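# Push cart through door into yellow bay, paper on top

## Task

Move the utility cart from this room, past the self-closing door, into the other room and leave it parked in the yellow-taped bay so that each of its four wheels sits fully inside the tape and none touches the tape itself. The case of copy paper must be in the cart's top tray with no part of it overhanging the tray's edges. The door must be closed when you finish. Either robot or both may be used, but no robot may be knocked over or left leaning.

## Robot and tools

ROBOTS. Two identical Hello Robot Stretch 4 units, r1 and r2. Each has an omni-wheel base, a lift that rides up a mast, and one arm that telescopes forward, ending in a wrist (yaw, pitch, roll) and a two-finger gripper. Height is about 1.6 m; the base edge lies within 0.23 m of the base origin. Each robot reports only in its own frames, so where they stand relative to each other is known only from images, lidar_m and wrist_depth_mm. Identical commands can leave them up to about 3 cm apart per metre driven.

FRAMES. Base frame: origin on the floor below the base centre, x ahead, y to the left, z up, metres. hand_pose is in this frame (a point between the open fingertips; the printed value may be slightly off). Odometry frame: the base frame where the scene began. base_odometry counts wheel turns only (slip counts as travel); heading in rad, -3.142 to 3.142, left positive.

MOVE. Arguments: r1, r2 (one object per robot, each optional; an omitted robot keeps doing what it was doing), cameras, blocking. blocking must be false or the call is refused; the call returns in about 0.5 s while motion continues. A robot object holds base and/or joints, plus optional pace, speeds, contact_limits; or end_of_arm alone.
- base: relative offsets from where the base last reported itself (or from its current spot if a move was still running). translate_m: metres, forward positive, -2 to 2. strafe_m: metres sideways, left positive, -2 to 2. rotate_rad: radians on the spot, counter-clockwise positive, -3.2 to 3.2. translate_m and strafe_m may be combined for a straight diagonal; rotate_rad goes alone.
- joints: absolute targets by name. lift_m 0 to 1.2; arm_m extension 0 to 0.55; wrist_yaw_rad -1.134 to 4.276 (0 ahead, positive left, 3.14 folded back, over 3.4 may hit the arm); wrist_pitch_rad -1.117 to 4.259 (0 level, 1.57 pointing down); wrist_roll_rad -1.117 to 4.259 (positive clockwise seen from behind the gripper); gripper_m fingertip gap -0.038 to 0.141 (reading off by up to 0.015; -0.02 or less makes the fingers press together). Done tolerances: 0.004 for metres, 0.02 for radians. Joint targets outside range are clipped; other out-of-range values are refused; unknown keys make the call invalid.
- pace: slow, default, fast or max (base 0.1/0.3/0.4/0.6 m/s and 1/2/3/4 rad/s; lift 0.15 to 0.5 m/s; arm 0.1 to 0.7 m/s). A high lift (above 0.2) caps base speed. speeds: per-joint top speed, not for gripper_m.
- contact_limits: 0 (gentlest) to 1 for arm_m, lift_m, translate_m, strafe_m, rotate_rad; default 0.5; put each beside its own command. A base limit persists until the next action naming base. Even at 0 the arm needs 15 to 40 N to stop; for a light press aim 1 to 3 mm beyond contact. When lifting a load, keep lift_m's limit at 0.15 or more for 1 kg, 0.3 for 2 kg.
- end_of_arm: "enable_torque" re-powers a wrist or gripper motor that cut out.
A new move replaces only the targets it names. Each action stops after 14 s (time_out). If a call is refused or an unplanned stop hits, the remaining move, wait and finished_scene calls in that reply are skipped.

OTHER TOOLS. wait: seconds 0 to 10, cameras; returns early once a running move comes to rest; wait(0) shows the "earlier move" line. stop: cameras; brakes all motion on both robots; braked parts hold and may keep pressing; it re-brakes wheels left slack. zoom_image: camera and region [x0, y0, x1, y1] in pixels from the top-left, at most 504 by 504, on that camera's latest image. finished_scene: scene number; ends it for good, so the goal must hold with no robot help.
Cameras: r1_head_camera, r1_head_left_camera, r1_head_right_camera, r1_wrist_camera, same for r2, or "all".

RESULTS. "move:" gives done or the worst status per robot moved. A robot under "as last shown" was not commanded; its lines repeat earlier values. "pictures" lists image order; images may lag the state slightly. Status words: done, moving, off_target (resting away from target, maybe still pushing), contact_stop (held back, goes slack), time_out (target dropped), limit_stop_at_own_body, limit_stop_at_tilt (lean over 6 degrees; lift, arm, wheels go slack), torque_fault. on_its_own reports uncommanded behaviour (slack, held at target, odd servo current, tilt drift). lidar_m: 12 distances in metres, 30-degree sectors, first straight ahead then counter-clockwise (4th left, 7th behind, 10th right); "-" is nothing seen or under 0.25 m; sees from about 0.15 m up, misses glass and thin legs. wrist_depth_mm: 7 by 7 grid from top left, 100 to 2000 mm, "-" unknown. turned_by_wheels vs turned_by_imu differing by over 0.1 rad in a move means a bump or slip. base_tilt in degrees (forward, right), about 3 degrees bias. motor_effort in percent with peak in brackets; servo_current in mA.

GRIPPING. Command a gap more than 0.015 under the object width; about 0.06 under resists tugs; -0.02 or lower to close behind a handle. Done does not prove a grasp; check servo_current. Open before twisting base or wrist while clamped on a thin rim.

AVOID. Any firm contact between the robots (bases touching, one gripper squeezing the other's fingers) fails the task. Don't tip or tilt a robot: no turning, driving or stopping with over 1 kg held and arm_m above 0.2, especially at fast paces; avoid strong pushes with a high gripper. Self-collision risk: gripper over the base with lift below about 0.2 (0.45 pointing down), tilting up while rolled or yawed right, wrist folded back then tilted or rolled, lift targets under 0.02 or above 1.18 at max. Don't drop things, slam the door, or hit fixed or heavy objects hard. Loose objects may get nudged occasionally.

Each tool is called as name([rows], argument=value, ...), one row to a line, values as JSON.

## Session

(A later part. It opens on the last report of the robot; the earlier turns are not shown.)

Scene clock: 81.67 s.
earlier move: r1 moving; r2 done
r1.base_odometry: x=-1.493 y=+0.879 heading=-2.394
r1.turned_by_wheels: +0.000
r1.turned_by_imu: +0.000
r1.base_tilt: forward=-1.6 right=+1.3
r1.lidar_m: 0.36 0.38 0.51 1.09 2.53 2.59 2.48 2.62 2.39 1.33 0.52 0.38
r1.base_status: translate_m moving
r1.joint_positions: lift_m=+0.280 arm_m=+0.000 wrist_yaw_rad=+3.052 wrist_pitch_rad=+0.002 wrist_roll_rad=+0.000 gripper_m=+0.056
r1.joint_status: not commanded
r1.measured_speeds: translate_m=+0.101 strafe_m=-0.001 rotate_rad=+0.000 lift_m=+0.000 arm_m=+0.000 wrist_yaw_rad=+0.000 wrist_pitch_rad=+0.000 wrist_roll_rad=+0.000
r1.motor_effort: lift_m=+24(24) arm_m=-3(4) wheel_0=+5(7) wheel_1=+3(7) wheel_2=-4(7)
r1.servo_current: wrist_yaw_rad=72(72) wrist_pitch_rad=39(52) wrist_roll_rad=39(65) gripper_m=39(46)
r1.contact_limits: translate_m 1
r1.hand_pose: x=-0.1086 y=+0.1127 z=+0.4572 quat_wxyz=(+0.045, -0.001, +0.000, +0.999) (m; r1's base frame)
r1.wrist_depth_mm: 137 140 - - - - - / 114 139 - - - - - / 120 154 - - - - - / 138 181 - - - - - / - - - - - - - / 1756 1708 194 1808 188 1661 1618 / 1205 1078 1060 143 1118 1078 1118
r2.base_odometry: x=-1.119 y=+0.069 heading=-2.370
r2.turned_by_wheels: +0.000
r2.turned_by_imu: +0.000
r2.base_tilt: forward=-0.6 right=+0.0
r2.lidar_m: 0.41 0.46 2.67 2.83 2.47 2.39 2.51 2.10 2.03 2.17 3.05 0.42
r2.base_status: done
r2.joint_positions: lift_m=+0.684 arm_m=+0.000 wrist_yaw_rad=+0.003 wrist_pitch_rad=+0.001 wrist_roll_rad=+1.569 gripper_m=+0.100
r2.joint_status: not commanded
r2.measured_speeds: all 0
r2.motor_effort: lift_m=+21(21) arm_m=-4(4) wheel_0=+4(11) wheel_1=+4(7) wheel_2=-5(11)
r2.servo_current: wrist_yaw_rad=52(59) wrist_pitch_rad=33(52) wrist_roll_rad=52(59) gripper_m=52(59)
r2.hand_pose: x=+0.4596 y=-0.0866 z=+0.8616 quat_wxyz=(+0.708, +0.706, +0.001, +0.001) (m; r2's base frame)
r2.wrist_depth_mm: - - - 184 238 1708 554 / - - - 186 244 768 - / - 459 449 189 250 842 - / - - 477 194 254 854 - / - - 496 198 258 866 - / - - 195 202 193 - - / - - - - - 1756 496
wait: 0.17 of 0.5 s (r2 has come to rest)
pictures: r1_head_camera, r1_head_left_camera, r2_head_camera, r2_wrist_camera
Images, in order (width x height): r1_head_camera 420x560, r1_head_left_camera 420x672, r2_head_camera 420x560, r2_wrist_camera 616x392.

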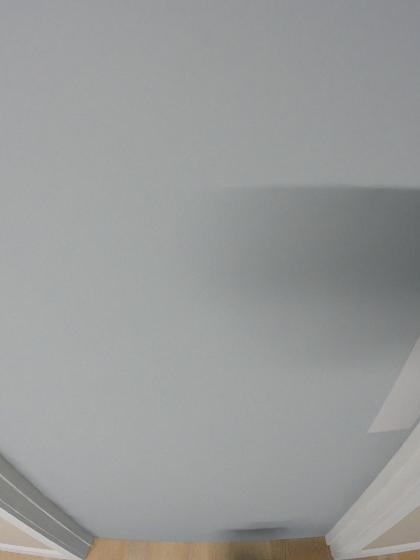

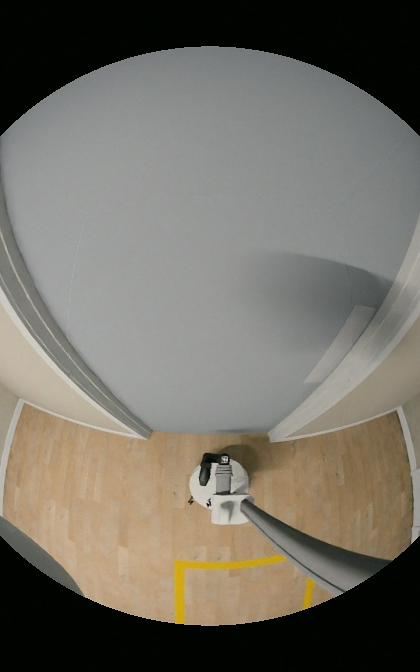

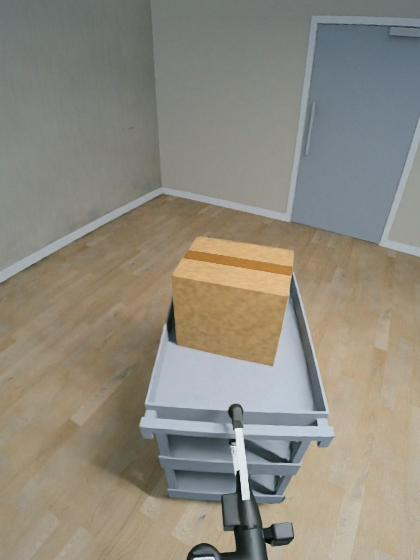

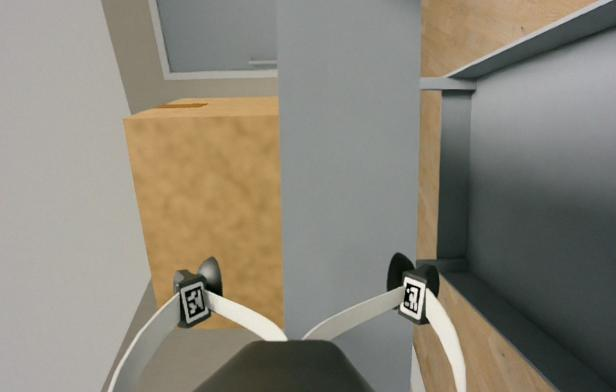

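move(blocking=false, r2={"joints":{"gripper_m":-0.03}})

wait(seconds=2.2)

move(blocking=false, r1={"base":{"translate_m":0.35,"strafe_m":0.05},"contact_limits":{"translate_m":1.0},"pace":"slow"}, r2={"base":{"translate_m":-1.0},"pace":"slow"})

wait(seconds=4.3, cameras=["r1_head_left_camera","r1_head_right_camera"])

Scene clock: 97.83 s.
earlier move: r1 done
move: r2 moving
r1.base_odometry: x=-1.898 y=+0.503 heading=-2.393
r1.turned_by_wheels: +0.000
r1.turned_by_imu: +0.042
r1.base_tilt: forward=-1.6 right=+1.2
r1.lidar_m: 0.25 0.25 0.25 0.26 0.57 3.12 3.05 3.19 0.42 0.44 2.39 0.36
r1.base_status: done
r1.joint_positions: lift_m=+0.280 arm_m=-0.001 wrist_yaw_rad=+3.064 wrist_pitch_rad=+0.002 wrist_roll_rad=+0.000 gripper_m=+0.056
r1.joint_status: not commanded
r1.measured_speeds: all 0
r1.motor_effort: lift_m=+20(21) arm_m=+11(11) wheel_0=+6(6) wheel_1=+13(13) wheel_2=-13(13)
r1.servo_current: wrist_yaw_rad=85(98) wrist_pitch_rad=46(52) wrist_roll_rad=39(65) gripper_m=46(52)
r1.contact_limits: translate_m 1
r1.hand_pose: x=-0.1104 y=+0.1096 z=+0.4574 quat_wxyz=(+0.039, -0.001, +0.000, +0.999) (m; r1's base frame)
r1.wrist_depth_mm: 136 137 - - - - - / 108 138 - - - - - / 114 138 240 - - - - / 132 146 - - - - - / - - - - - - - / 1708 1756 193 1863 187 1618 1576 / 1255 1078 1060 153 1118 1078 1138
r2.base_odometry: x=-1.119 y=+0.069 heading=-2.370
r2.turned_by_wheels: +0.000
r2.turned_by_imu: +0.001
r2.base_tilt: forward=-0.7 right=+0.0
r2.lidar_m: 0.42 0.47 2.67 2.85 2.46 2.38 2.53 2.09 2.05 2.16 3.04 0.45
r2.base_status: not commanded
r2.joint_positions: lift_m=+0.684 arm_m=+0.000 wrist_yaw_rad=+0.003 wrist_pitch_rad=+0.001 wrist_roll_rad=+1.569 gripper_m=+0.083
r2.joint_status: gripper_m moving
r2.measured_speeds: all 0
r2.motor_effort: lift_m=+21(21) arm_m=-4(4) wheel_0=+4(4) wheel_1=+4(4) wheel_2=-4(5)
r2.servo_current: wrist_yaw_rad=52(65) wrist_pitch_rad=46(46) wrist_roll_rad=33(52) gripper_m=91(91)
r2.hand_pose: x=+0.4596 y=-0.0866 z=+0.8616 quat_wxyz=(+0.708, +0.706, +0.001, +0.001) (m; r2's base frame)
r2.wrist_depth_mm: - - - 183 238 1661 549 / - - - 186 244 768 - / - 459 449 190 248 842 - / - - 473 194 254 866 - / - - 500 198 258 878 - / - - 195 202 189 - - / - - - - - 1921 496
pictures: none

Scene clock: 99.33 s.
earlier move: r2 done
r1.base_odometry: x=-1.898 y=+0.503 heading=-2.393
r1.turned_by_wheels: +0.000
r1.turned_by_imu: +0.000
r1.base_tilt: forward=-1.6 right=+1.3
r1.lidar_m: 0.25 0.25 0.25 0.27 0.58 3.12 3.04 3.19 0.41 0.43 2.43 0.34
r1.base_status: done
r1.joint_positions: lift_m=+0.280 arm_m=-0.001 wrist_yaw_rad=+3.064 wrist_pitch_rad=+0.002 wrist_roll_rad=+0.000 gripper_m=+0.056
r1.joint_status: not commanded
r1.measured_speeds: all 0
r1.motor_effort: lift_m=+20(21) arm_m=+11(11) wheel_0=+7(7) wheel_1=+13(13) wheel_2=-12(13)
r1.servo_current: wrist_yaw_rad=72(104) wrist_pitch_rad=52(52) wrist_roll_rad=46(65) gripper_m=39(52)
r1.contact_limits: translate_m 1
r1.hand_pose: x=-0.1104 y=+0.1096 z=+0.4574 quat_wxyz=(+0.039, -0.001, +0.000, +0.999) (m; r1's base frame)
r1.wrist_depth_mm: 135 137 - - - - - / 108 138 - - - - - / 114 138 240 - - - - / 132 146 - - - - - / - - - - - - - / 1708 1756 193 1863 188 1618 1576 / 1205 1078 1098 153 1118 1078 1138
r2.base_odometry: x=-1.120 y=+0.069 heading=-2.370
r2.turned_by_wheels: +0.000
r2.turned_by_imu: +0.000
r2.base_tilt: forward=-0.7 right=+0.0
r2.lidar_m: 0.43 0.46 2.67 2.84 2.46 2.39 2.52 2.10 2.02 2.15 3.01 0.44
r2.base_status: not commanded
r2.joint_positions: lift_m=+0.684 arm_m=+0.000 wrist_yaw_rad=+0.003 wrist_pitch_rad=+0.001 wrist_roll_rad=+1.569 gripper_m=-0.028
r2.joint_status: all done
r2.measured_speeds: all 0
r2.motor_effort: lift_m=+21(21) arm_m=-4(4) wheel_0=+3(4) wheel_1=+3(4) wheel_2=+0(5)
r2.servo_current: wrist_yaw_rad=39(65) wrist_pitch_rad=39(46) wrist_roll_rad=46(52) gripper_m=169(351)
r2.hand_pose: x=+0.4596 y=-0.0866 z=+0.8616 quat_wxyz=(+0.708, +0.707, +0.001, +0.001) (m; r2's base frame)
r2.wrist_depth_mm: - - - 177 232 1618 - / - - - 180 238 778 - / - 452 442 185 242 831 - / - - 469 189 249 854 - / - - 492 195 255 878 - / - - 186 198 177 - - / - - - - - 1618 504
wait: 1.50 of 2.2 s (r2 has come to rest)
pictures: none

Scene clock: 99.83 s.
move: r1 moving; r2 moving
r1.base_odometry: x=-1.906 y=+0.493 heading=-2.393
r1.turned_by_wheels: +0.000
r1.turned_by_imu: +0.000
r1.base_tilt: forward=-1.7 right=+1.3
r1.lidar_m: 0.25 0.25 0.25 0.27 0.58 3.16 3.08 3.20 0.41 0.43 2.39 0.34
r1.base_status: translate_m moving; strafe_m moving
r1.joint_positions: lift_m=+0.280 arm_m=-0.001 wrist_yaw_rad=+3.064 wrist_pitch_rad=+0.002 wrist_roll_rad=+0.000 gripper_m=+0.056
r1.joint_status: not commanded
r1.measured_speeds: translate_m=+0.049 strafe_m=+0.007 rotate_rad=-0.004 lift_m=+0.000 arm_m=+0.000 wrist_yaw_rad=+0.000 wrist_pitch_rad=+0.000 wrist_roll_rad=+0.000
r1.motor_effort: lift_m=+21(21) arm_m=+11(11) wheel_0=+8(10) wheel_1=+15(18) wheel_2=-18(19)
r1.servo_current: wrist_yaw_rad=78(91) wrist_pitch_rad=46(52) wrist_roll_rad=46(59) gripper_m=39(52)
r1.contact_limits: translate_m 1
r1.hand_pose: x=-0.1104 y=+0.1096 z=+0.4574 quat_wxyz=(+0.039, -0.001, +0.000, +0.999) (m; r1's base frame)
r1.wrist_depth_mm: 135 137 - - - - - / 107 137 - - - - - / 114 138 240 - - - - / 132 151 - - - - - / - - - - - - - / 1756 1756 194 1756 187 1661 1618 / 1229 1078 1098 153 1118 1098 1138
r2.base_odometry: x=-1.111 y=+0.077 heading=-2.370
r2.turned_by_wheels: +0.000
r2.turned_by_imu: +0.000
r2.base_tilt: forward=-0.7 right=+0.0
r2.lidar_m: 0.44 0.45 2.67 2.83 2.45 2.38 2.49 2.10 2.03 2.15 3.03 0.44
r2.base_status: translate_m moving
r2.joint_positions: lift_m=+0.684 arm_m=+0.000 wrist_yaw_rad=+0.003 wrist_pitch_rad=+0.001 wrist_roll_rad=+1.569 gripper_m=-0.028
r2.joint_status: not commanded
r2.measured_speeds: translate_m=-0.048 strafe_m=+0.000 rotate_rad=+0.003 lift_m=+0.000 arm_m=+0.000 wrist_yaw_rad=+0.000 wrist_pitch_rad=+0.000 wrist_roll_rad=+0.000
r2.motor_effort: lift_m=+21(21) arm_m=-4(4) wheel_0=-6(11) wheel_1=-7(9) wheel_2=+14(16)
r2.servo_current: wrist_yaw_rad=59(59) wrist_pitch_rad=39(39) wrist_roll_rad=52(65) gripper_m=169(176)
r2.hand_pose: x=+0.4596 y=-0.0866 z=+0.8616 quat_wxyz=(+0.708, +0.707, +0.001, +0.001) (m; r2's base frame)
r2.wrist_depth_mm: - - - 183 238 1661 - / - - - 186 245 831 - / - 455 449 191 249 842 - / - - 477 195 256 866 - / - - 504 202 262 878 - / - - 185 202 177 - - / - - - - 274 1618 500
pictures: none

Scene clock: 104.13 s.
earlier move: r1 done; r2 moving
r1.base_odometry: x=-2.120 y=+0.229 heading=-2.393
r1.turned_by_wheels: +0.000
r1.turned_by_imu: +0.000
r1.base_tilt: forward=-1.6 right=+1.2
r1.lidar_m: 0.31 0.25 - 0.25 0.28 0.77 3.41 0.71 0.67 1.89 2.46 3.42
r1.base_status: done
r1.joint_positions: lift_m=+0.280 arm_m=+0.000 wrist_yaw_rad=+3.053 wrist_pitch_rad=+0.002 wrist_roll_rad=+0.000 gripper_m=+0.056
r1.joint_status: not commanded
r1.measured_speeds: all 0
r1.motor_effort: lift_m=+20(21) arm_m=+4(11) wheel_0=+3(10) wheel_1=+9(18) wheel_2=-7(19)
r1.servo_current: wrist_yaw_rad=46(104) wrist_pitch_rad=39(52) wrist_roll_rad=26(65) gripper_m=39(52)
r1.contact_limits: translate_m 1
r1.hand_pose: x=-0.1087 y=+0.1127 z=+0.4574 quat_wxyz=(+0.044, -0.001, +0.000, +0.999) (m; r1's base frame)
r1.wrist_depth_mm: 136 138 - - - - 404 / 114 139 - - - - 415 / 117 140 274 - - - 427 / 137 159 - - - - 436 / - - - - - - 442 / 1708 1756 193 1661 187 1618 442 / 1229 1060 1078 154 1098 991 436
r2.base_odometry: x=-0.811 y=+0.369 heading=-2.370
r2.turned_by_wheels: -0.001
r2.turned_by_imu: +0.000
r2.base_tilt: forward=-0.6 right=+0.1
r2.lidar_m: 0.82 3.03 2.90 2.79 2.10 2.03 2.14 1.88 1.78 1.92 2.68 0.86
r2.base_status: translate_m moving
r2.joint_positions: lift_m=+0.684 arm_m=+0.000 wrist_yaw_rad=+0.003 wrist_pitch_rad=+0.001 wrist_roll_rad=+1.569 gripper_m=-0.029
r2.joint_status: not commanded
r2.measured_speeds: translate_m=-0.101 strafe_m=+0.000 rotate_rad=+0.003 lift_m=+0.000 arm_m=+0.000 wrist_yaw_rad=+0.000 wrist_pitch_rad=+0.000 wrist_roll_rad=+0.000
r2.motor_effort: lift_m=+18(21) arm_m=-4(4) wheel_0=-5(11) wheel_1=-6(9) wheel_2=+8(16)
r2.servo_current: wrist_yaw_rad=46(65) wrist_pitch_rad=39(52) wrist_roll_rad=52(65) gripper_m=111(176)
r2.hand_pose: x=+0.4596 y=-0.0867 z=+0.8621 quat_wxyz=(+0.708, +0.707, +0.001, +0.001) (m; r2's base frame)
r2.wrist_depth_mm: - - - - - 1661 1182 / - - - - - 1576 1160 / - - - 842 - 654 - / - - 904 866 - 661 - / - - - 668 - 676 - / - - 185 197 179 699 1182 / - - - - - - 1182
wait: 4.30 s; no rest
pictures: r1_head_left_camera, r1_head_right_camera
Images, in order (width x height): r1_head_left_camera 420x672, r1_head_right_camera 420x672.

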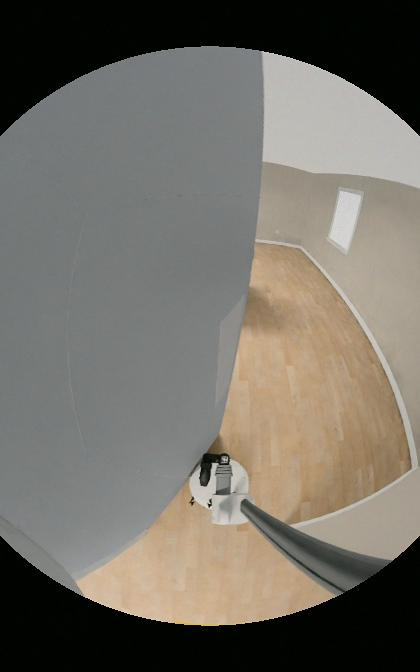

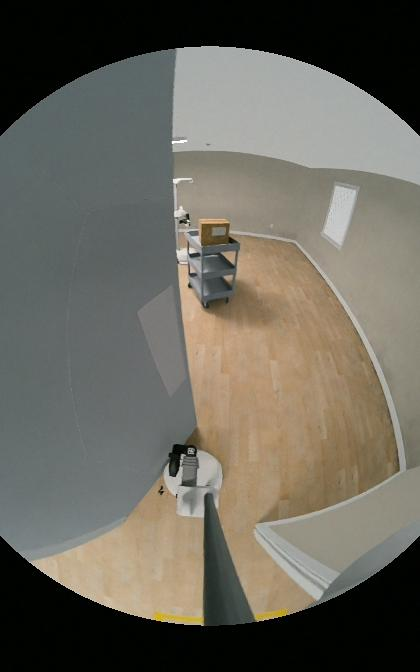

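move(blocking=false, r1={"base":{"translate_m":0.7,"strafe_m":-0.25},"contact_limits":{"translate_m":0.9}}, r2={"base":{"translate_m":0.01},"joints":{"gripper_m":0.1}})

wait(seconds=2.5)

wait(seconds=2.5, cameras=["r2_head_camera","r2_wrist_camera","r1_head_left_camera"])

Scene clock: 114.33 s.
earlier move: r2 done
move: r1 moving; r2 moving
r1.base_odometry: x=-2.151 y=+0.215 heading=-2.393
r1.turned_by_wheels: +0.000
r1.turned_by_imu: -0.001
r1.base_tilt: forward=-1.6 right=+1.3
r1.lidar_m: 0.30 0.25 - 0.25 0.27 0.74 3.46 0.69 0.66 2.03 2.44 3.42
r1.base_status: translate_m moving; strafe_m moving
r1.joint_positions: lift_m=+0.280 arm_m=+0.000 wrist_yaw_rad=+3.053 wrist_pitch_rad=+0.002 wrist_roll_rad=+0.000 gripper_m=+0.056
r1.joint_status: not commanded
r1.measured_speeds: translate_m=+0.121 strafe_m=-0.045 rotate_rad=-0.005 lift_m=+0.000 arm_m=+0.000 wrist_yaw_rad=+0.000 wrist_pitch_rad=+0.000 wrist_roll_rad=+0.000
r1.motor_effort: lift_m=+20(21) arm_m=+5(5) wheel_0=+6(9) wheel_1=+10(11) wheel_2=-12(14)
r1.servo_current: wrist_yaw_rad=52(52) wrist_pitch_rad=46(46) wrist_roll_rad=33(59) gripper_m=46(46)
r1.contact_limits: translate_m 0.9
r1.hand_pose: x=-0.1087 y=+0.1127 z=+0.4574 quat_wxyz=(+0.044, -0.001, +0.000, +0.999) (m; r1's base frame)
r1.wrist_depth_mm: 136 139 - - - - 387 / 114 139 - - - - 399 / 117 139 274 - - - 410 / 137 159 - - - - 421 / - - - - - - 427 / 1756 1756 193 1661 187 1661 427 / 1205 1060 1060 153 1138 976 421
r2.base_odometry: x=-0.410 y=+0.759 heading=-2.370
r2.turned_by_wheels: +0.000
r2.turned_by_imu: +0.001
r2.base_tilt: forward=-0.7 right=+0.0
r2.lidar_m: 1.40 3.33 3.20 2.12 1.58 1.54 1.66 1.56 1.52 1.60 2.27 3.43
r2.base_status: translate_m moving
r2.joint_positions: lift_m=+0.684 arm_m=+0.000 wrist_yaw_rad=+0.003 wrist_pitch_rad=+0.001 wrist_roll_rad=+1.569 gripper_m=-0.003
r2.joint_status: gripper_m moving
r2.measured_speeds: all 0
r2.motor_effort: lift_m=+17(18) arm_m=-4(4) wheel_0=+2(7) wheel_1=+4(6) wheel_2=-5(11)
r2.servo_current: wrist_yaw_rad=52(72) wrist_pitch_rad=46(46) wrist_roll_rad=39(59) gripper_m=98(124)
r2.hand_pose: x=+0.4596 y=-0.0867 z=+0.8621 quat_wxyz=(+0.708, +0.707, +0.001, +0.001) (m; r2's base frame)
r2.wrist_depth_mm: - - - - - 1661 1182 / - - - - - 1708 1205 / - - - - - 1708 1182 / - - - 1464 1576 1708 1205 / - - - 1464 - 1618 1205 / - - 189 201 183 1661 1205 / - - - - - - 1205
pictures: none

Scene clock: 115.83 s.
earlier move: r1 moving; r2 done
r1.base_odometry: x=-2.517 y=+0.058 heading=-2.393
r1.turned_by_wheels: +0.000
r1.turned_by_imu: -0.001
r1.base_tilt: forward=-1.6 right=+1.3
r1.lidar_m: 1.45 3.27 0.25 0.25 0.26 0.63 3.86 0.91 1.24 2.21 2.33 3.20
r1.base_status: translate_m moving; strafe_m moving
r1.joint_positions: lift_m=+0.280 arm_m=+0.000 wrist_yaw_rad=+3.053 wrist_pitch_rad=+0.002 wrist_roll_rad=+0.000 gripper_m=+0.056
r1.joint_status: not commanded
r1.measured_speeds: translate_m=+0.283 strafe_m=-0.101 rotate_rad=-0.003 lift_m=+0.000 arm_m=+0.000 wrist_yaw_rad=+0.000 wrist_pitch_rad=+0.000 wrist_roll_rad=+0.000
r1.motor_effort: lift_m=+20(21) arm_m=+4(5) wheel_0=+5(10) wheel_1=+6(13) wheel_2=-6(14)
r1.servo_current: wrist_yaw_rad=52(72) wrist_pitch_rad=33(52) wrist_roll_rad=52(72) gripper_m=46(52)
r1.contact_limits: translate_m 0.9
r1.hand_pose: x=-0.1087 y=+0.1127 z=+0.4574 quat_wxyz=(+0.044, -0.001, +0.000, +0.999) (m; r1's base frame)
r1.wrist_depth_mm: 136 138 - - - - 287 / 114 139 - - - - 291 / 118 139 277 - - - 298 / 137 159 - - - - 304 / - - - - - - 268 / - 1537 194 1708 187 991 270 / - 917 1078 153 1098 421 301
r2.base_odometry: x=-0.410 y=+0.759 heading=-2.370
r2.turned_by_wheels: +0.000
r2.turned_by_imu: +0.000
r2.base_tilt: forward=-0.7 right=+0.1
r2.lidar_m: 1.39 3.31 3.19 2.12 1.60 1.55 1.65 1.56 1.50 1.60 2.27 3.32
r2.base_status: done
r2.joint_positions: lift_m=+0.684 arm_m=+0.000 wrist_yaw_rad=+0.003 wrist_pitch_rad=+0.001 wrist_roll_rad=+1.569 gripper_m=+0.100
r2.joint_status: all done
r2.measured_speeds: all 0
r2.motor_effort: lift_m=+17(18) arm_m=-4(4) wheel_0=+4(7) wheel_1=+4(6) wheel_2=-5(11)
r2.servo_current: wrist_yaw_rad=33(72) wrist_pitch_rad=33(52) wrist_roll_rad=52(59) gripper_m=65(124)
r2.hand_pose: x=+0.4596 y=-0.0867 z=+0.8621 quat_wxyz=(+0.708, +0.707, +0.001, +0.001) (m; r2's base frame)
r2.wrist_depth_mm: - - - - - 1661 1160 / - - - - - 1708 1182 / - - - - - 1708 1182 / - - - 1397 1537 1708 1205 / - - - - 1708 1499 1182 / - - 193 - 195 1499 1205 / - - - - - 1921 1205
wait: 1.50 of 2.5 s (r2 has come to rest)
pictures: none

Scene clock: 117.73 s.
earlier move: r1 done
r1.base_odometry: x=-2.803 y=-0.065 heading=-2.393
r1.turned_by_wheels: +0.000
r1.turned_by_imu: +0.000
r1.base_tilt: forward=-1.6 right=+1.3
r1.lidar_m: 1.20 1.20 2.68 2.60 1.57 0.77 0.52 1.19 1.67 2.12 2.20 3.08
r1.base_status: done
r1.joint_positions: lift_m=+0.280 arm_m=+0.000 wrist_yaw_rad=+3.053 wrist_pitch_rad=+0.002 wrist_roll_rad=+0.000 gripper_m=+0.056
r1.joint_status: not commanded
r1.measured_speeds: all 0
r1.motor_effort: lift_m=+21(21) arm_m=+4(5) wheel_0=+2(10) wheel_1=+1(13) wheel_2=+1(14)
r1.servo_current: wrist_yaw_rad=39(72) wrist_pitch_rad=39(52) wrist_roll_rad=59(72) gripper_m=39(52)
r1.contact_limits: translate_m 0.9
r1.hand_pose: x=-0.1086 y=+0.1127 z=+0.4574 quat_wxyz=(+0.044, -0.001, +0.000, +0.999) (m; r1's base frame)
r1.wrist_depth_mm: 136 138 - - - - - / 116 139 - - - 1281 - / 118 140 240 - - - - / 137 165 - - - - - / - - - - - - - / - - 191 - 187 - - / 1160 164 - 136 976 1098 1118
r2.base_odometry: x=-0.410 y=+0.759 heading=-2.370
r2.turned_by_wheels: +0.000
r2.turned_by_imu: +0.000
r2.base_tilt: forward=-0.6 right=+0.1
r2.lidar_m: 1.39 3.33 3.17 2.16 1.62 1.55 1.65 1.57 1.48 1.61 2.28 3.19
r2.base_status: done
r2.joint_positions: lift_m=+0.684 arm_m=+0.000 wrist_yaw_rad=+0.003 wrist_pitch_rad=+0.001 wrist_roll_rad=+1.569 gripper_m=+0.100
r2.joint_status: all done
r2.measured_speeds: all 0
r2.motor_effort: lift_m=+17(18) arm_m=-4(4) wheel_0=+3(7) wheel_1=+4(6) wheel_2=-5(11)
r2.servo_current: wrist_yaw_rad=46(72) wrist_pitch_rad=39(52) wrist_roll_rad=52(59) gripper_m=52(124)
r2.hand_pose: x=+0.4596 y=-0.0867 z=+0.8621 quat_wxyz=(+0.708, +0.707, +0.001, +0.001) (m; r2's base frame)
r2.wrist_depth_mm: - - - - - 1708 1182 / - - - - - 1708 1182 / - - - - - 1708 1182 / - - - 1430 1618 1708 1229 / - - - - 1756 1537 1205 / - - 193 - 194 1499 1229 / - - - - - 1921 1205
wait: 1.90 of 2.5 s (r1 has come to rest)
pictures: r1_head_left_camera, r2_head_camera, r2_wrist_camera
Images, in order (width x height): r1_head_left_camera 420x672, r2_head_camera 420x560, r2_wrist_camera 616x392.

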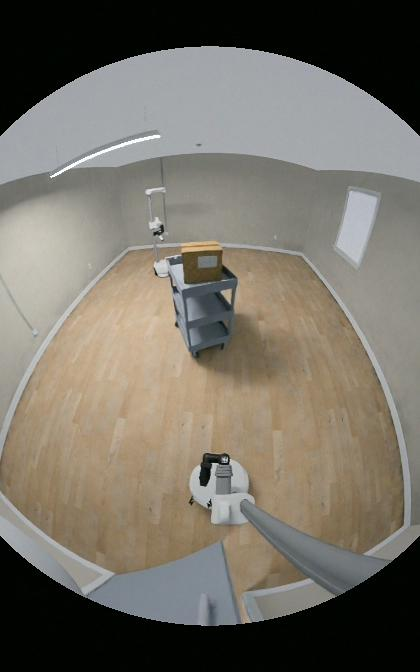

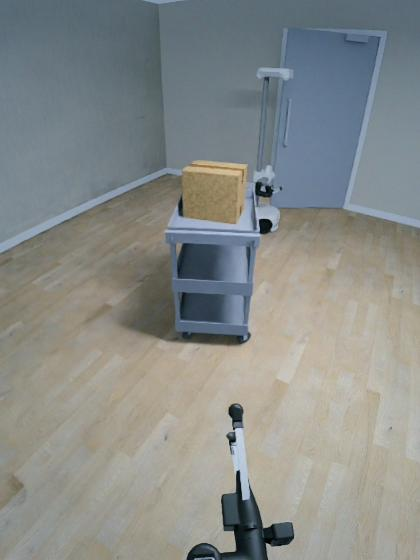

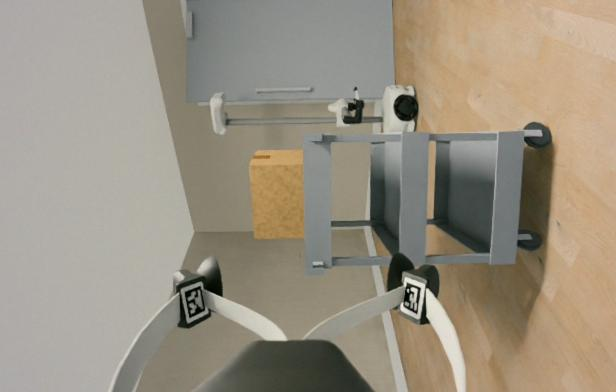

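move(r2={"base":{"translate_m":0.95,"strafe_m":-0.02},"joints":{"gripper_m":0.1}}, r1={"base":{"rotate_rad":3.1},"joints":{"lift_m":0.86,"gripper_m":0.12}}, blocking=false)

wait(seconds=5, cameras=["r2_wrist_camera","r2_head_camera","r1_head_camera"])

wait(seconds=3, cameras=["r2_wrist_camera","r2_head_camera","r1_head_camera"])

Scene clock: 157.80 s.
move: r1 moving; r2 moving
r1.base_odometry: x=-2.803 y=-0.065 heading=-2.140
r1.turned_by_wheels: +0.252
r1.turned_by_imu: +0.253
r1.base_tilt: forward=-1.6 right=+1.2
r1.lidar_m: 1.20 2.99 2.60 2.23 1.31 1.11 1.06 1.34 2.13 2.13 2.46 1.31
r1.base_status: rotate_rad moving
r1.joint_positions: lift_m=+0.318 arm_m=+0.000 wrist_yaw_rad=+3.053 wrist_pitch_rad=+0.002 wrist_roll_rad=+0.000 gripper_m=+0.075
r1.joint_status: lift_m moving; gripper_m moving
r1.measured_speeds: translate_m=+0.000 strafe_m=+0.000 rotate_rad=+0.979 lift_m=+0.146 arm_m=+0.000 wrist_yaw_rad=+0.000 wrist_pitch_rad=+0.000 wrist_roll_rad=+0.000
r1.motor_effort: lift_m=+25(27) arm_m=+4(5) wheel_0=-8(8) wheel_1=-8(8) wheel_2=-7(7)
r1.servo_current: wrist_yaw_rad=52(65) wrist_pitch_rad=46(52) wrist_roll_rad=52(72) gripper_m=91(91)
r1.hand_pose: x=-0.1086 y=+0.1127 z=+0.4952 quat_wxyz=(+0.044, -0.001, +0.000, +0.999) (m; r1's base frame)
r1.wrist_depth_mm: 136 139 - - - - - / 118 139 - - - - - / 118 140 247 - - - - / 137 166 - - - - 1118 / - - - - - - 1098 / - - 192 - 186 - - / 1255 1138 1138 143 1138 1118 1098
r2.base_odometry: x=-0.433 y=+0.738 heading=-2.370
r2.turned_by_wheels: +0.000
r2.turned_by_imu: +0.001
r2.base_tilt: forward=-0.7 right=+0.1
r2.lidar_m: 1.37 3.29 3.20 2.16 1.63 1.58 1.68 1.59 1.52 1.62 2.28 3.18
r2.base_status: translate_m moving; strafe_m moving
r2.joint_positions: lift_m=+0.684 arm_m=+0.000 wrist_yaw_rad=+0.003 wrist_pitch_rad=+0.001 wrist_roll_rad=+1.569 gripper_m=+0.100
r2.joint_status: all done
r2.measured_speeds: translate_m=+0.121 strafe_m=-0.002 rotate_rad=+0.002 lift_m=+0.000 arm_m=+0.000 wrist_yaw_rad=+0.000 wrist_pitch_rad=+0.000 wrist_roll_rad=+0.000
r2.motor_effort: lift_m=+18(18) arm_m=-4(4) wheel_0=+8(10) wheel_1=+7(8) wheel_2=-12(13)
r2.servo_current: wrist_yaw_rad=59(59) wrist_pitch_rad=39(39) wrist_roll_rad=59(59) gripper_m=52(59)
r2.hand_pose: x=+0.4596 y=-0.0867 z=+0.8621 quat_wxyz=(+0.708, +0.707, +0.001, +0.001) (m; r2's base frame)
r2.wrist_depth_mm: - - - - - 1708 1182 / - - - - - 1708 1182 / - - - - - 1708 1205 / - - - 1397 - 1708 1205 / - - - - - 1397 1205 / - - 192 - 195 1537 1205 / - - - - - 1863 1205
pictures: none

Scene clock: 160.50 s.
earlier move: r1 done; r2 moving
r1.base_odometry: x=-2.803 y=-0.065 heading=+0.707
r1.turned_by_wheels: +2.847
r1.turned_by_imu: +2.862
r1.base_tilt: forward=-1.6 right=+1.3
r1.lidar_m: 1.05 1.14 1.54 2.09 2.17 2.89 1.21 1.19 2.74 2.62 1.68 1.17
r1.base_status: done
r1.joint_positions: lift_m=+0.860 arm_m=+0.000 wrist_yaw_rad=+3.052 wrist_pitch_rad=+0.002 wrist_roll_rad=+0.000 gripper_m=+0.120
r1.joint_status: all done
r1.measured_speeds: all 0
r1.motor_effort: lift_m=+24(28) arm_m=+4(5) wheel_0=-3(10) wheel_1=-3(9) wheel_2=+0(8)
r1.servo_current: wrist_yaw_rad=46(72) wrist_pitch_rad=39(52) wrist_roll_rad=39(72) gripper_m=39(117)
r1.hand_pose: x=-0.1086 y=+0.1128 z=+1.0372 quat_wxyz=(+0.045, -0.001, +0.000, +0.999) (m; r1's base frame)
r1.wrist_depth_mm: 137 219 - - - - - / 127 141 - - - - - / 124 161 - - - - - / 138 184 - - - - - / - 1464 - - - - - / - 202 - - 212 - - / - 162 - 144 - - -
r2.base_odometry: x=-0.981 y=+0.226 heading=-2.370
r2.turned_by_wheels: +0.000
r2.turned_by_imu: +0.001
r2.base_tilt: forward=-0.7 right=+0.1
r2.lidar_m: 0.63 2.92 2.80 3.01 2.30 2.21 2.34 1.99 1.91 2.02 2.85 0.64
r2.base_status: translate_m moving; strafe_m moving
r2.joint_positions: lift_m=+0.684 arm_m=+0.000 wrist_yaw_rad=+0.003 wrist_pitch_rad=+0.001 wrist_roll_rad=+1.569 gripper_m=+0.100
r2.joint_status: all done
r2.measured_speeds: translate_m=+0.298 strafe_m=-0.005 rotate_rad=-0.007 lift_m=+0.000 arm_m=+0.000 wrist_yaw_rad=+0.000 wrist_pitch_rad=+0.000 wrist_roll_rad=+0.000
r2.motor_effort: lift_m=+18(18) arm_m=-4(4) wheel_0=+6(11) wheel_1=+5(8) wheel_2=-7(15)
r2.servo_current: wrist_yaw_rad=52(65) wrist_pitch_rad=39(46) wrist_roll_rad=52(59) gripper_m=52(59)
r2.hand_pose: x=+0.4596 y=-0.0867 z=+0.8621 quat_wxyz=(+0.708, +0.707, +0.001, +0.001) (m; r2's base frame)
r2.wrist_depth_mm: - - - - - 1756 1160 / - - - 436 439 976 439 / - - 723 449 - - 449 / - - 676 455 - - 462 / - - 707 699 469 - 473 / - - 193 477 192 - 480 / - - - - - 1756 492
wait: 2.70 of 5 s (r1 has come to rest)
pictures: r1_head_camera, r2_head_camera, r2_wrist_camera
Images, in order (width x height): r1_head_camera 420x560, r2_head_camera 420x560, r2_wrist_camera 616x392.

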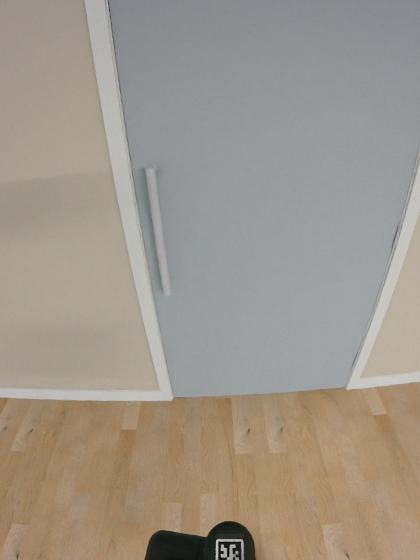

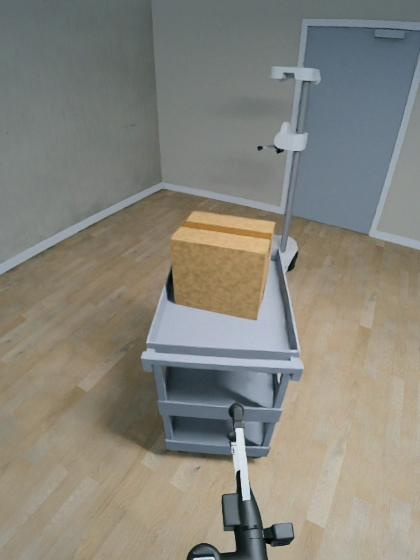

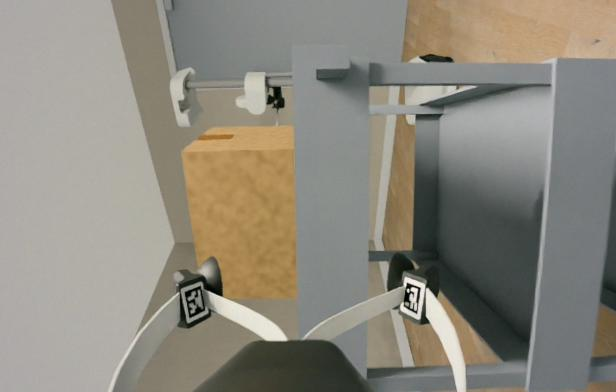

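Scene clock: 161.97 s.
earlier move: r2 done
r1.base_odometry: x=-2.803 y=-0.065 heading=+0.707
r1.turned_by_wheels: +0.000
r1.turned_by_imu: +0.000
r1.base_tilt: forward=-1.6 right=+1.3
r1.lidar_m: 1.04 1.12 1.57 2.11 2.18 2.90 1.22 1.21 2.78 2.60 1.69 1.19
r1.base_status: done
r1.joint_positions: lift_m=+0.860 arm_m=+0.000 wrist_yaw_rad=+3.052 wrist_pitch_rad=+0.002 wrist_roll_rad=+0.000 gripper_m=+0.120
r1.joint_status: all done
r1.measured_speeds: all 0
r1.motor_effort: lift_m=+24(28) arm_m=+4(5) wheel_0=-3(10) wheel_1=-3(9) wheel_2=+0(8)
r1.servo_current: wrist_yaw_rad=46(72) wrist_pitch_rad=46(52) wrist_roll_rad=52(72) gripper_m=39(117)
r1.hand_pose: x=-0.1086 y=+0.1128 z=+1.0372 quat_wxyz=(+0.045, -0.001, +0.000, +0.999) (m; r1's base frame)
r1.wrist_depth_mm: 137 220 - - - - - / 127 141 - - - - - / 124 161 - - - - - / 138 184 - - - - - / - 1430 - - - - - / - 201 - - 212 - - / - 185 - 144 - - -
r2.base_odometry: x=-1.105 y=+0.111 heading=-2.370
r2.turned_by_wheels: +0.000
r2.turned_by_imu: +0.001
r2.base_tilt: forward=-0.7 right=+0.0
r2.lidar_m: 0.46 0.49 2.70 2.89 2.44 2.37 2.50 2.07 2.01 2.13 2.99 0.47
r2.base_status: done
r2.joint_positions: lift_m=+0.684 arm_m=+0.000 wrist_yaw_rad=+0.003 wrist_pitch_rad=+0.001 wrist_roll_rad=+1.569 gripper_m=+0.100
r2.joint_status: all done
r2.measured_speeds: all 0
r2.motor_effort: lift_m=+18(18) arm_m=-4(4) wheel_0=+2(11) wheel_1=+3(8) wheel_2=-1(15)
r2.servo_current: wrist_yaw_rad=46(65) wrist_pitch_rad=52(52) wrist_roll_rad=46(65) gripper_m=52(59)
r2.hand_pose: x=+0.4596 y=-0.0867 z=+0.8621 quat_wxyz=(+0.708, +0.707, +0.001, +0.001) (m; r2's base frame)
r2.wrist_depth_mm: - - - 204 257 1618 480 / - - - 207 264 854 - / - - 477 212 271 866 - / - - 488 274 277 878 - / - - 512 281 281 - - / - - 195 227 193 - - / - - - - - 1863 521
wait: 1.47 of 3 s (r2 has come to rest)
pictures: r1_head_camera, r2_head_camera, r2_wrist_camera
Images, in order (width x height): r1_head_camera 420x560, r2_head_camera 420x560, r2_wrist_camera 616x392.

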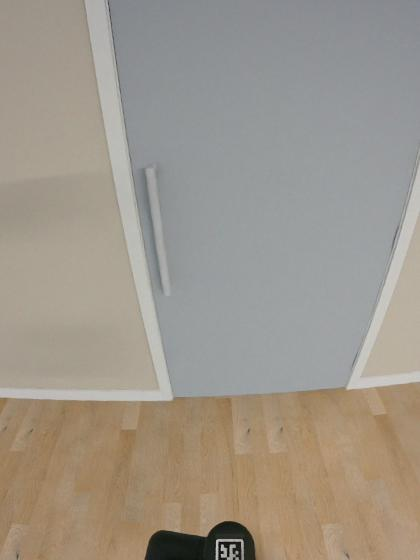

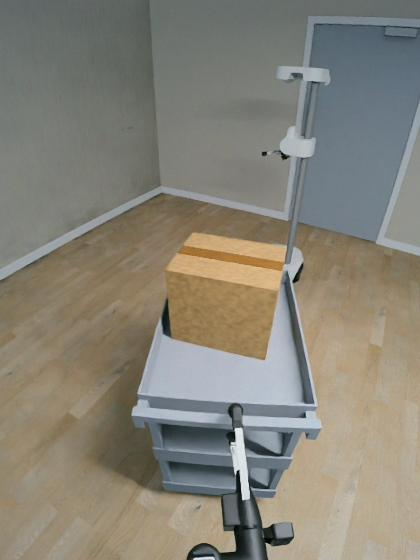

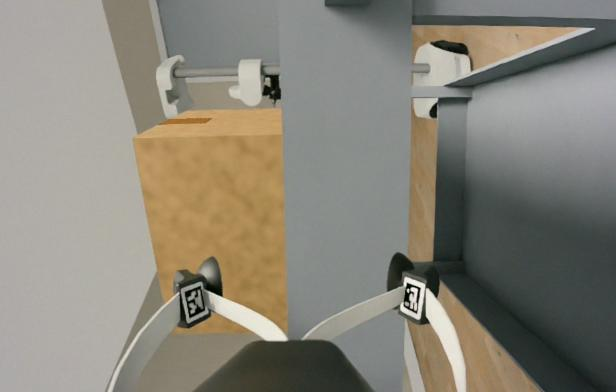

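move(r2={"joints":{"lift_m":0.667}}, r1={"base":{"rotate_rad":0.065},"joints":{"wrist_yaw_rad":0}}, blocking=false)

wait(seconds=1.5)

move(r2={"base":{"translate_m":0.045},"pace":"slow"}, r1={"base":{"strafe_m":0.17,"translate_m":0.2}}, blocking=false)

wait(seconds=1)

wait(seconds=1.5, cameras=["r2_wrist_camera","r1_wrist_camera","r1_head_camera","r2_head_camera"])

Scene clock: 174.00 s.
move: r1 moving; r2 moving
r1.base_odometry: x=-2.803 y=-0.065 heading=+0.772
r1.turned_by_wheels: +0.065
r1.turned_by_imu: +0.065
r1.base_tilt: forward=-1.6 right=+1.2
r1.lidar_m: 1.08 1.18 1.66 2.10 2.20 3.11 1.19 1.23 2.73 2.62 1.57 1.18
r1.base_status: rotate_rad moving
r1.joint_positions: lift_m=+0.860 arm_m=+0.000 wrist_yaw_rad=+2.463 wrist_pitch_rad=+0.002 wrist_roll_rad=+0.000 gripper_m=+0.120
r1.joint_status: wrist_yaw_rad moving
r1.measured_speeds: translate_m=+0.000 strafe_m=+0.000 rotate_rad=+0.000 lift_m=+0.000 arm_m=+0.000 wrist_yaw_rad=-1.820 wrist_pitch_rad=+0.000 wrist_roll_rad=+0.000
r1.motor_effort: lift_m=+24(24) arm_m=+4(4) wheel_0=-1(7) wheel_1=-4(7) wheel_2=+0(5)
r1.servo_current: wrist_yaw_rad=91(137) wrist_pitch_rad=46(46) wrist_roll_rad=52(59) gripper_m=46(46)
r1.hand_pose: x=+0.0011 y=+0.2490 z=+1.0372 quat_wxyz=(+0.333, -0.001, +0.000, +0.943) (m; r1's base frame)
r1.wrist_depth_mm: - - - - - - - / - - - - - - - / - - - - - - - / - - - - - - - / - - - - - - - / - - - - 212 202 - / - - - 144 - - -
r2.base_odometry: x=-1.105 y=+0.111 heading=-2.370
r2.turned_by_wheels: +0.000
r2.turned_by_imu: +0.000
r2.base_tilt: forward=-0.7 right=+0.1
r2.lidar_m: 0.46 0.50 2.71 2.87 2.44 2.36 2.48 2.06 1.99 2.12 2.98 0.46
r2.base_status: not commanded
r2.joint_positions: lift_m=+0.667 arm_m=+0.000 wrist_yaw_rad=+0.003 wrist_pitch_rad=+0.001 wrist_roll_rad=+1.569 gripper_m=+0.100
r2.joint_status: lift_m moving
r2.measured_speeds: translate_m=+0.000 strafe_m=+0.000 rotate_rad=+0.000 lift_m=-0.001 arm_m=+0.000 wrist_yaw_rad=+0.000 wrist_pitch_rad=+0.000 wrist_roll_rad=+0.000
r2.motor_effort: lift_m=+15(17) arm_m=-4(4) wheel_0=+2(2) wheel_1=+3(3) wheel_2=-1(2)
r2.servo_current: wrist_yaw_rad=52(52) wrist_pitch_rad=39(46) wrist_roll_rad=39(59) gripper_m=46(52)
r2.hand_pose: x=+0.4596 y=-0.0867 z=+0.8454 quat_wxyz=(+0.708, +0.707, +0.001, +0.001) (m; r2's base frame)
r2.wrist_depth_mm: - - - 257 262 1537 427 / - - - 262 264 820 - / - - 477 267 272 - - / - 504 492 273 279 878 - / - - 521 279 282 - - / - - 195 228 193 - - / - - - - - 1863 -
pictures: none

Scene clock: 174.27 s.
earlier move: r1 moving; r2 done
r1.base_odometry: x=-2.803 y=-0.065 heading=+0.772
r1.turned_by_wheels: +0.000
r1.turned_by_imu: +0.000
r1.base_tilt: forward=-1.5 right=+1.3
r1.lidar_m: 1.06 1.18 1.68 2.10 2.19 3.10 1.20 1.25 2.71 2.61 1.60 1.16
r1.base_status: done
r1.joint_positions: lift_m=+0.860 arm_m=+0.000 wrist_yaw_rad=+1.978 wrist_pitch_rad=+0.002 wrist_roll_rad=+0.000 gripper_m=+0.120
r1.joint_status: wrist_yaw_rad moving
r1.measured_speeds: translate_m=+0.000 strafe_m=+0.000 rotate_rad=+0.000 lift_m=+0.000 arm_m=+0.000 wrist_yaw_rad=-1.819 wrist_pitch_rad=+0.000 wrist_roll_rad=+0.000
r1.motor_effort: lift_m=+24(24) arm_m=+4(4) wheel_0=-1(7) wheel_1=-3(7) wheel_2=+0(5)
r1.servo_current: wrist_yaw_rad=111(137) wrist_pitch_rad=39(52) wrist_roll_rad=59(65) gripper_m=39(46)
r1.hand_pose: x=+0.1369 y=+0.2994 z=+1.0372 quat_wxyz=(+0.549, -0.001, +0.001, +0.836) (m; r1's base frame)
r1.wrist_depth_mm: - - - - - - - / - - - - - - - / - - - - - - - / - - - - - - - / - - - - - - - / - - - - 212 - - / - - - 144 - - -
r2.base_odometry: x=-1.105 y=+0.111 heading=-2.370
r2.turned_by_wheels: +0.000
r2.turned_by_imu: +0.000
r2.base_tilt: forward=-0.6 right=+0.1
r2.lidar_m: 0.45 0.49 2.69 2.88 2.43 2.37 2.52 2.07 2.01 2.11 2.98 0.49
r2.base_status: not commanded
r2.joint_positions: lift_m=+0.667 arm_m=+0.000 wrist_yaw_rad=+0.003 wrist_pitch_rad=+0.001 wrist_roll_rad=+1.569 gripper_m=+0.100
r2.joint_status: all done
r2.measured_speeds: all 0
r2.motor_effort: lift_m=+14(17) arm_m=-4(4) wheel_0=+2(2) wheel_1=+3(3) wheel_2=-1(2)
r2.servo_current: wrist_yaw_rad=52(52) wrist_pitch_rad=46(46) wrist_roll_rad=39(59) gripper_m=52(52)
r2.hand_pose: x=+0.4596 y=-0.0867 z=+0.8454 quat_wxyz=(+0.708, +0.707, +0.001, +0.001) (m; r2's base frame)
r2.wrist_depth_mm: - - - 257 262 1576 430 / - - - 263 263 820 - / - - 477 268 273 - - / - 504 492 273 278 878 - / - - 512 279 282 - - / - - 195 228 193 - - / - - - - - 1808 -
wait: 0.27 of 1.5 s (r2 has come to rest)
pictures: none

Scene clock: 174.77 s.
earlier move: r1 moving
move: r1 moving; r2 moving
r1.base_odometry: x=-2.800 y=-0.032 heading=+0.771
r1.turned_by_wheels: +0.000
r1.turned_by_imu: +0.000
r1.base_tilt: forward=-1.6 right=+1.3
r1.lidar_m: 1.05 1.16 1.62 2.08 2.20 3.04 1.25 1.27 2.75 2.63 1.56 1.12
r1.base_status: translate_m moving; strafe_m moving
r1.joint_positions: lift_m=+0.860 arm_m=+0.000 wrist_yaw_rad=+1.068 wrist_pitch_rad=+0.002 wrist_roll_rad=+0.000 gripper_m=+0.120
r1.joint_status: wrist_yaw_rad moving
r1.measured_speeds: translate_m=+0.098 strafe_m=+0.084 rotate_rad=+0.002 lift_m=+0.000 arm_m=+0.000 wrist_yaw_rad=-1.822 wrist_pitch_rad=+0.000 wrist_roll_rad=+0.000
r1.motor_effort: lift_m=+24(24) arm_m=+4(4) wheel_0=-8(8) wheel_1=+7(10) wheel_2=-8(8)
r1.servo_current: wrist_yaw_rad=65(111) wrist_pitch_rad=33(46) wrist_roll_rad=52(59) gripper_m=46(52)
r1.hand_pose: x=+0.3864 y=+0.2106 z=+1.0372 quat_wxyz=(+0.861, -0.001, +0.001, +0.509) (m; r1's base frame)
r1.wrist_depth_mm: - - - - - - - / - - - - - - - / - - - - - - - / - - - - - - - / - - - - - - - / - 194 - - 189 181 - / - 140 - 143 - - -
r2.base_odometry: x=-1.114 y=+0.103 heading=-2.370
r2.turned_by_wheels: +0.000
r2.turned_by_imu: +0.000
r2.base_tilt: forward=-0.6 right=+0.1
r2.lidar_m: 0.43 0.47 2.72 2.88 2.46 2.36 2.52 2.07 1.99 2.13 3.01 0.45
r2.base_status: translate_m moving
r2.joint_positions: lift_m=+0.667 arm_m=+0.000 wrist_yaw_rad=+0.003 wrist_pitch_rad=+0.001 wrist_roll_rad=+1.569 gripper_m=+0.100
r2.joint_status: not commanded
r2.measured_speeds: translate_m=+0.049 strafe_m=+0.001 rotate_rad=+0.002 lift_m=+0.000 arm_m=+0.000 wrist_yaw_rad=+0.000 wrist_pitch_rad=+0.000 wrist_roll_rad=+0.000
r2.motor_effort: lift_m=+14(14) arm_m=-4(4) wheel_0=+4(9) wheel_1=+7(7) wheel_2=-9(10)
r2.servo_current: wrist_yaw_rad=52(52) wrist_pitch_rad=39(46) wrist_roll_rad=46(52) gripper_m=52(59)
r2.hand_pose: x=+0.4596 y=-0.0867 z=+0.8454 quat_wxyz=(+0.708, +0.707, +0.001, +0.001) (m; r2's base frame)
r2.wrist_depth_mm: - - - 246 250 1576 427 / - - - 253 254 809 - / - 580 466 258 263 - - / - 492 477 263 270 - - / - - 500 268 271 - - / - - 195 216 192 - - / - - - - - 1808 -
pictures: none

Scene clock: 175.77 s.
earlier move: r1 moving; r2 moving
r1.base_odometry: x=-2.781 y=+0.165 heading=+0.772
r1.turned_by_wheels: +0.000
r1.turned_by_imu: +0.001
r1.base_tilt: forward=-1.6 right=+1.3
r1.lidar_m: 0.87 1.00 1.42 1.94 2.05 2.87 1.44 1.42 2.89 2.77 1.31 0.99
r1.base_status: translate_m moving; strafe_m moving
r1.joint_positions: lift_m=+0.860 arm_m=+0.000 wrist_yaw_rad=+0.003 wrist_pitch_rad=+0.002 wrist_roll_rad=+0.000 gripper_m=+0.120
r1.joint_status: wrist_yaw_rad moving
r1.measured_speeds: translate_m=+0.101 strafe_m=+0.085 rotate_rad=+0.003 lift_m=+0.000 arm_m=+0.000 wrist_yaw_rad=+0.000 wrist_pitch_rad=+0.000 wrist_roll_rad=+0.000
r1.motor_effort: lift_m=+24(24) arm_m=+4(4) wheel_0=-1(8) wheel_1=+0(11) wheel_2=-1(10)
r1.servo_current: wrist_yaw_rad=33(124) wrist_pitch_rad=33(46) wrist_roll_rad=46(65) gripper_m=39(52)
r1.hand_pose: x=+0.4595 y=-0.0867 z=+1.0372 quat_wxyz=(+1.000, +0.000, +0.001, +0.001) (m; r1's base frame)
r1.wrist_depth_mm: - - - - - - - / - - 668 - - - - / - - - - - - - / - - - - - - - / - - - - - - - / - 194 186 - 190 - - / - 140 - 139 - - -
r2.base_odometry: x=-1.137 y=+0.080 heading=-2.370
r2.turned_by_wheels: +0.000
r2.turned_by_imu: +0.000
r2.base_tilt: forward=-0.7 right=+0.1
r2.lidar_m: 0.39 0.45 2.69 2.84 2.48 2.40 2.53 2.09 2.02 2.15 3.01 0.42
r2.base_status: translate_m moving
r2.joint_positions: lift_m=+0.667 arm_m=+0.000 wrist_yaw_rad=+0.003 wrist_pitch_rad=+0.001 wrist_roll_rad=+1.569 gripper_m=+0.100
r2.joint_status: not commanded
r2.measured_speeds: all 0
r2.motor_effort: lift_m=+14(14) arm_m=-4(4) wheel_0=+9(9) wheel_1=+3(7) wheel_2=-7(10)
r2.servo_current: wrist_yaw_rad=39(52) wrist_pitch_rad=39(46) wrist_roll_rad=39(59) gripper_m=52(59)
r2.hand_pose: x=+0.4596 y=-0.0867 z=+0.8454 quat_wxyz=(+0.708, +0.707, +0.001, +0.001) (m; r2's base frame)
r2.wrist_depth_mm: - - - 215 216 1661 1160 / - - - 220 223 788 - / - 430 424 226 228 809 - / - 449 442 232 233 842 - / - 484 462 236 237 - - / - - 189 180 192 - - / - - - - - 1863 517
wait: 1.00 s; no rest
pictures: none

Scene clock: 175.90 s.
earlier move: r1 moving; r2 done
r1.base_odometry: x=-2.780 y=+0.180 heading=+0.772
r1.turned_by_wheels: +0.000
r1.turned_by_imu: +0.000
r1.base_tilt: forward=-1.6 right=+1.3
r1.lidar_m: 0.88 1.00 1.40 1.94 2.02 2.85 1.44 1.43 2.89 2.77 1.30 0.98
r1.base_status: translate_m moving; strafe_m moving
r1.joint_positions: lift_m=+0.860 arm_m=+0.000 wrist_yaw_rad=+0.003 wrist_pitch_rad=+0.002 wrist_roll_rad=+0.000 gripper_m=+0.120
r1.joint_status: all done
r1.measured_speeds: translate_m=+0.075 strafe_m=+0.064 rotate_rad=-0.001 lift_m=+0.000 arm_m=+0.000 wrist_yaw_rad=+0.000 wrist_pitch_rad=+0.000 wrist_roll_rad=+0.000
r1.motor_effort: lift_m=+24(24) arm_m=+4(4) wheel_0=-3(8) wheel_1=+1(11) wheel_2=-1(10)
r1.servo_current: wrist_yaw_rad=46(124) wrist_pitch_rad=39(46) wrist_roll_rad=52(65) gripper_m=39(52)
r1.hand_pose: x=+0.4595 y=-0.0867 z=+1.0372 quat_wxyz=(+1.000, +0.000, +0.001, +0.001) (m; r1's base frame)
r1.wrist_depth_mm: - - - - - - - / - - 654 - - - - / - - 654 - - - - / - - - - - - - / - - - - - - - / - 193 186 - 189 - - / - 140 - 139 - - -
r2.base_odometry: x=-1.137 y=+0.080 heading=-2.370
r2.turned_by_wheels: +0.000
r2.turned_by_imu: +0.000
r2.base_tilt: forward=-0.7 right=+0.0
r2.lidar_m: 0.40 0.46 2.69 2.87 2.49 2.38 2.56 2.08 2.04 2.13 3.03 0.42
r2.base_status: done
r2.joint_positions: lift_m=+0.667 arm_m=+0.000 wrist_yaw_rad=+0.003 wrist_pitch_rad=+0.001 wrist_roll_rad=+1.569 gripper_m=+0.100
r2.joint_status: not commanded
r2.measured_speeds: all 0
r2.motor_effort: lift_m=+14(14) arm_m=-4(4) wheel_0=+5(9) wheel_1=+3(7) wheel_2=-7(10)
r2.servo_current: wrist_yaw_rad=46(59) wrist_pitch_rad=39(46) wrist_roll_rad=33(59) gripper_m=46(59)
r2.hand_pose: x=+0.4596 y=-0.0867 z=+0.8454 quat_wxyz=(+0.708, +0.707, +0.001, +0.001) (m; r2's base frame)
r2.wrist_depth_mm: - - - 216 216 1661 1138 / - - - 220 223 798 - / - 433 427 225 227 831 - / - 445 445 230 233 831 - / - 484 462 236 236 - - / - - 189 180 193 - - / - - - - - 1808 512
wait: 0.13 of 1.5 s (r2 has come to rest)
pictures: r1_head_camera, r1_wrist_camera, r2_head_camera, r2_wrist_camera
Images, in order (width x height): r1_head_camera 420x560, r1_wrist_camera 616x392, r2_head_camera 420x560, r2_wrist_camera 616x392.

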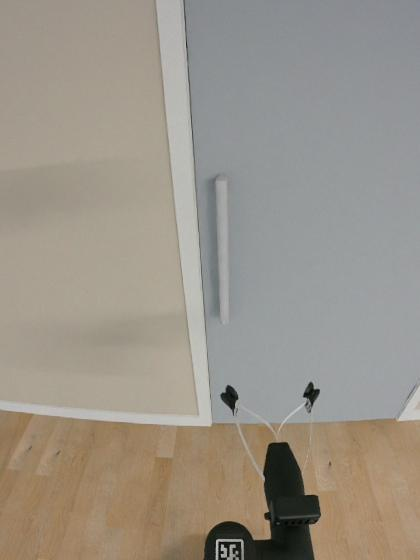

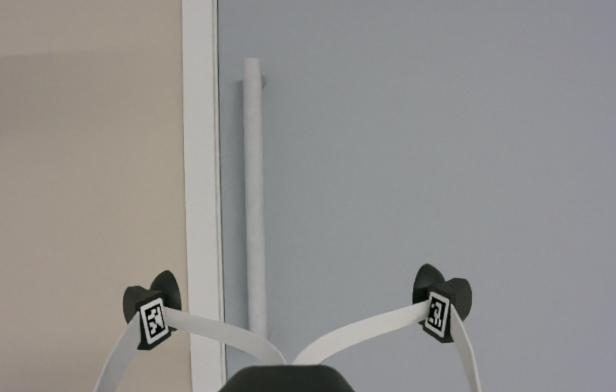

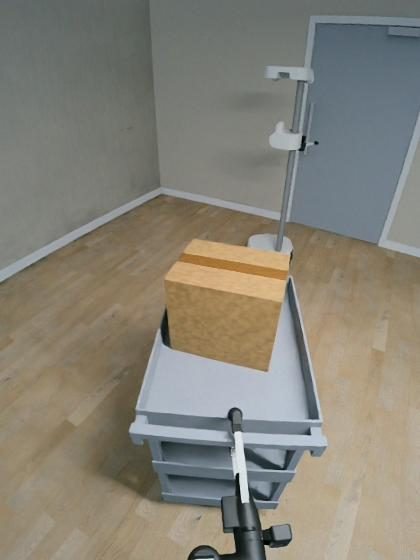

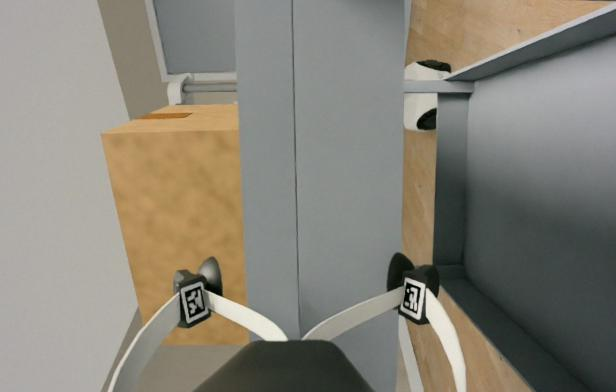

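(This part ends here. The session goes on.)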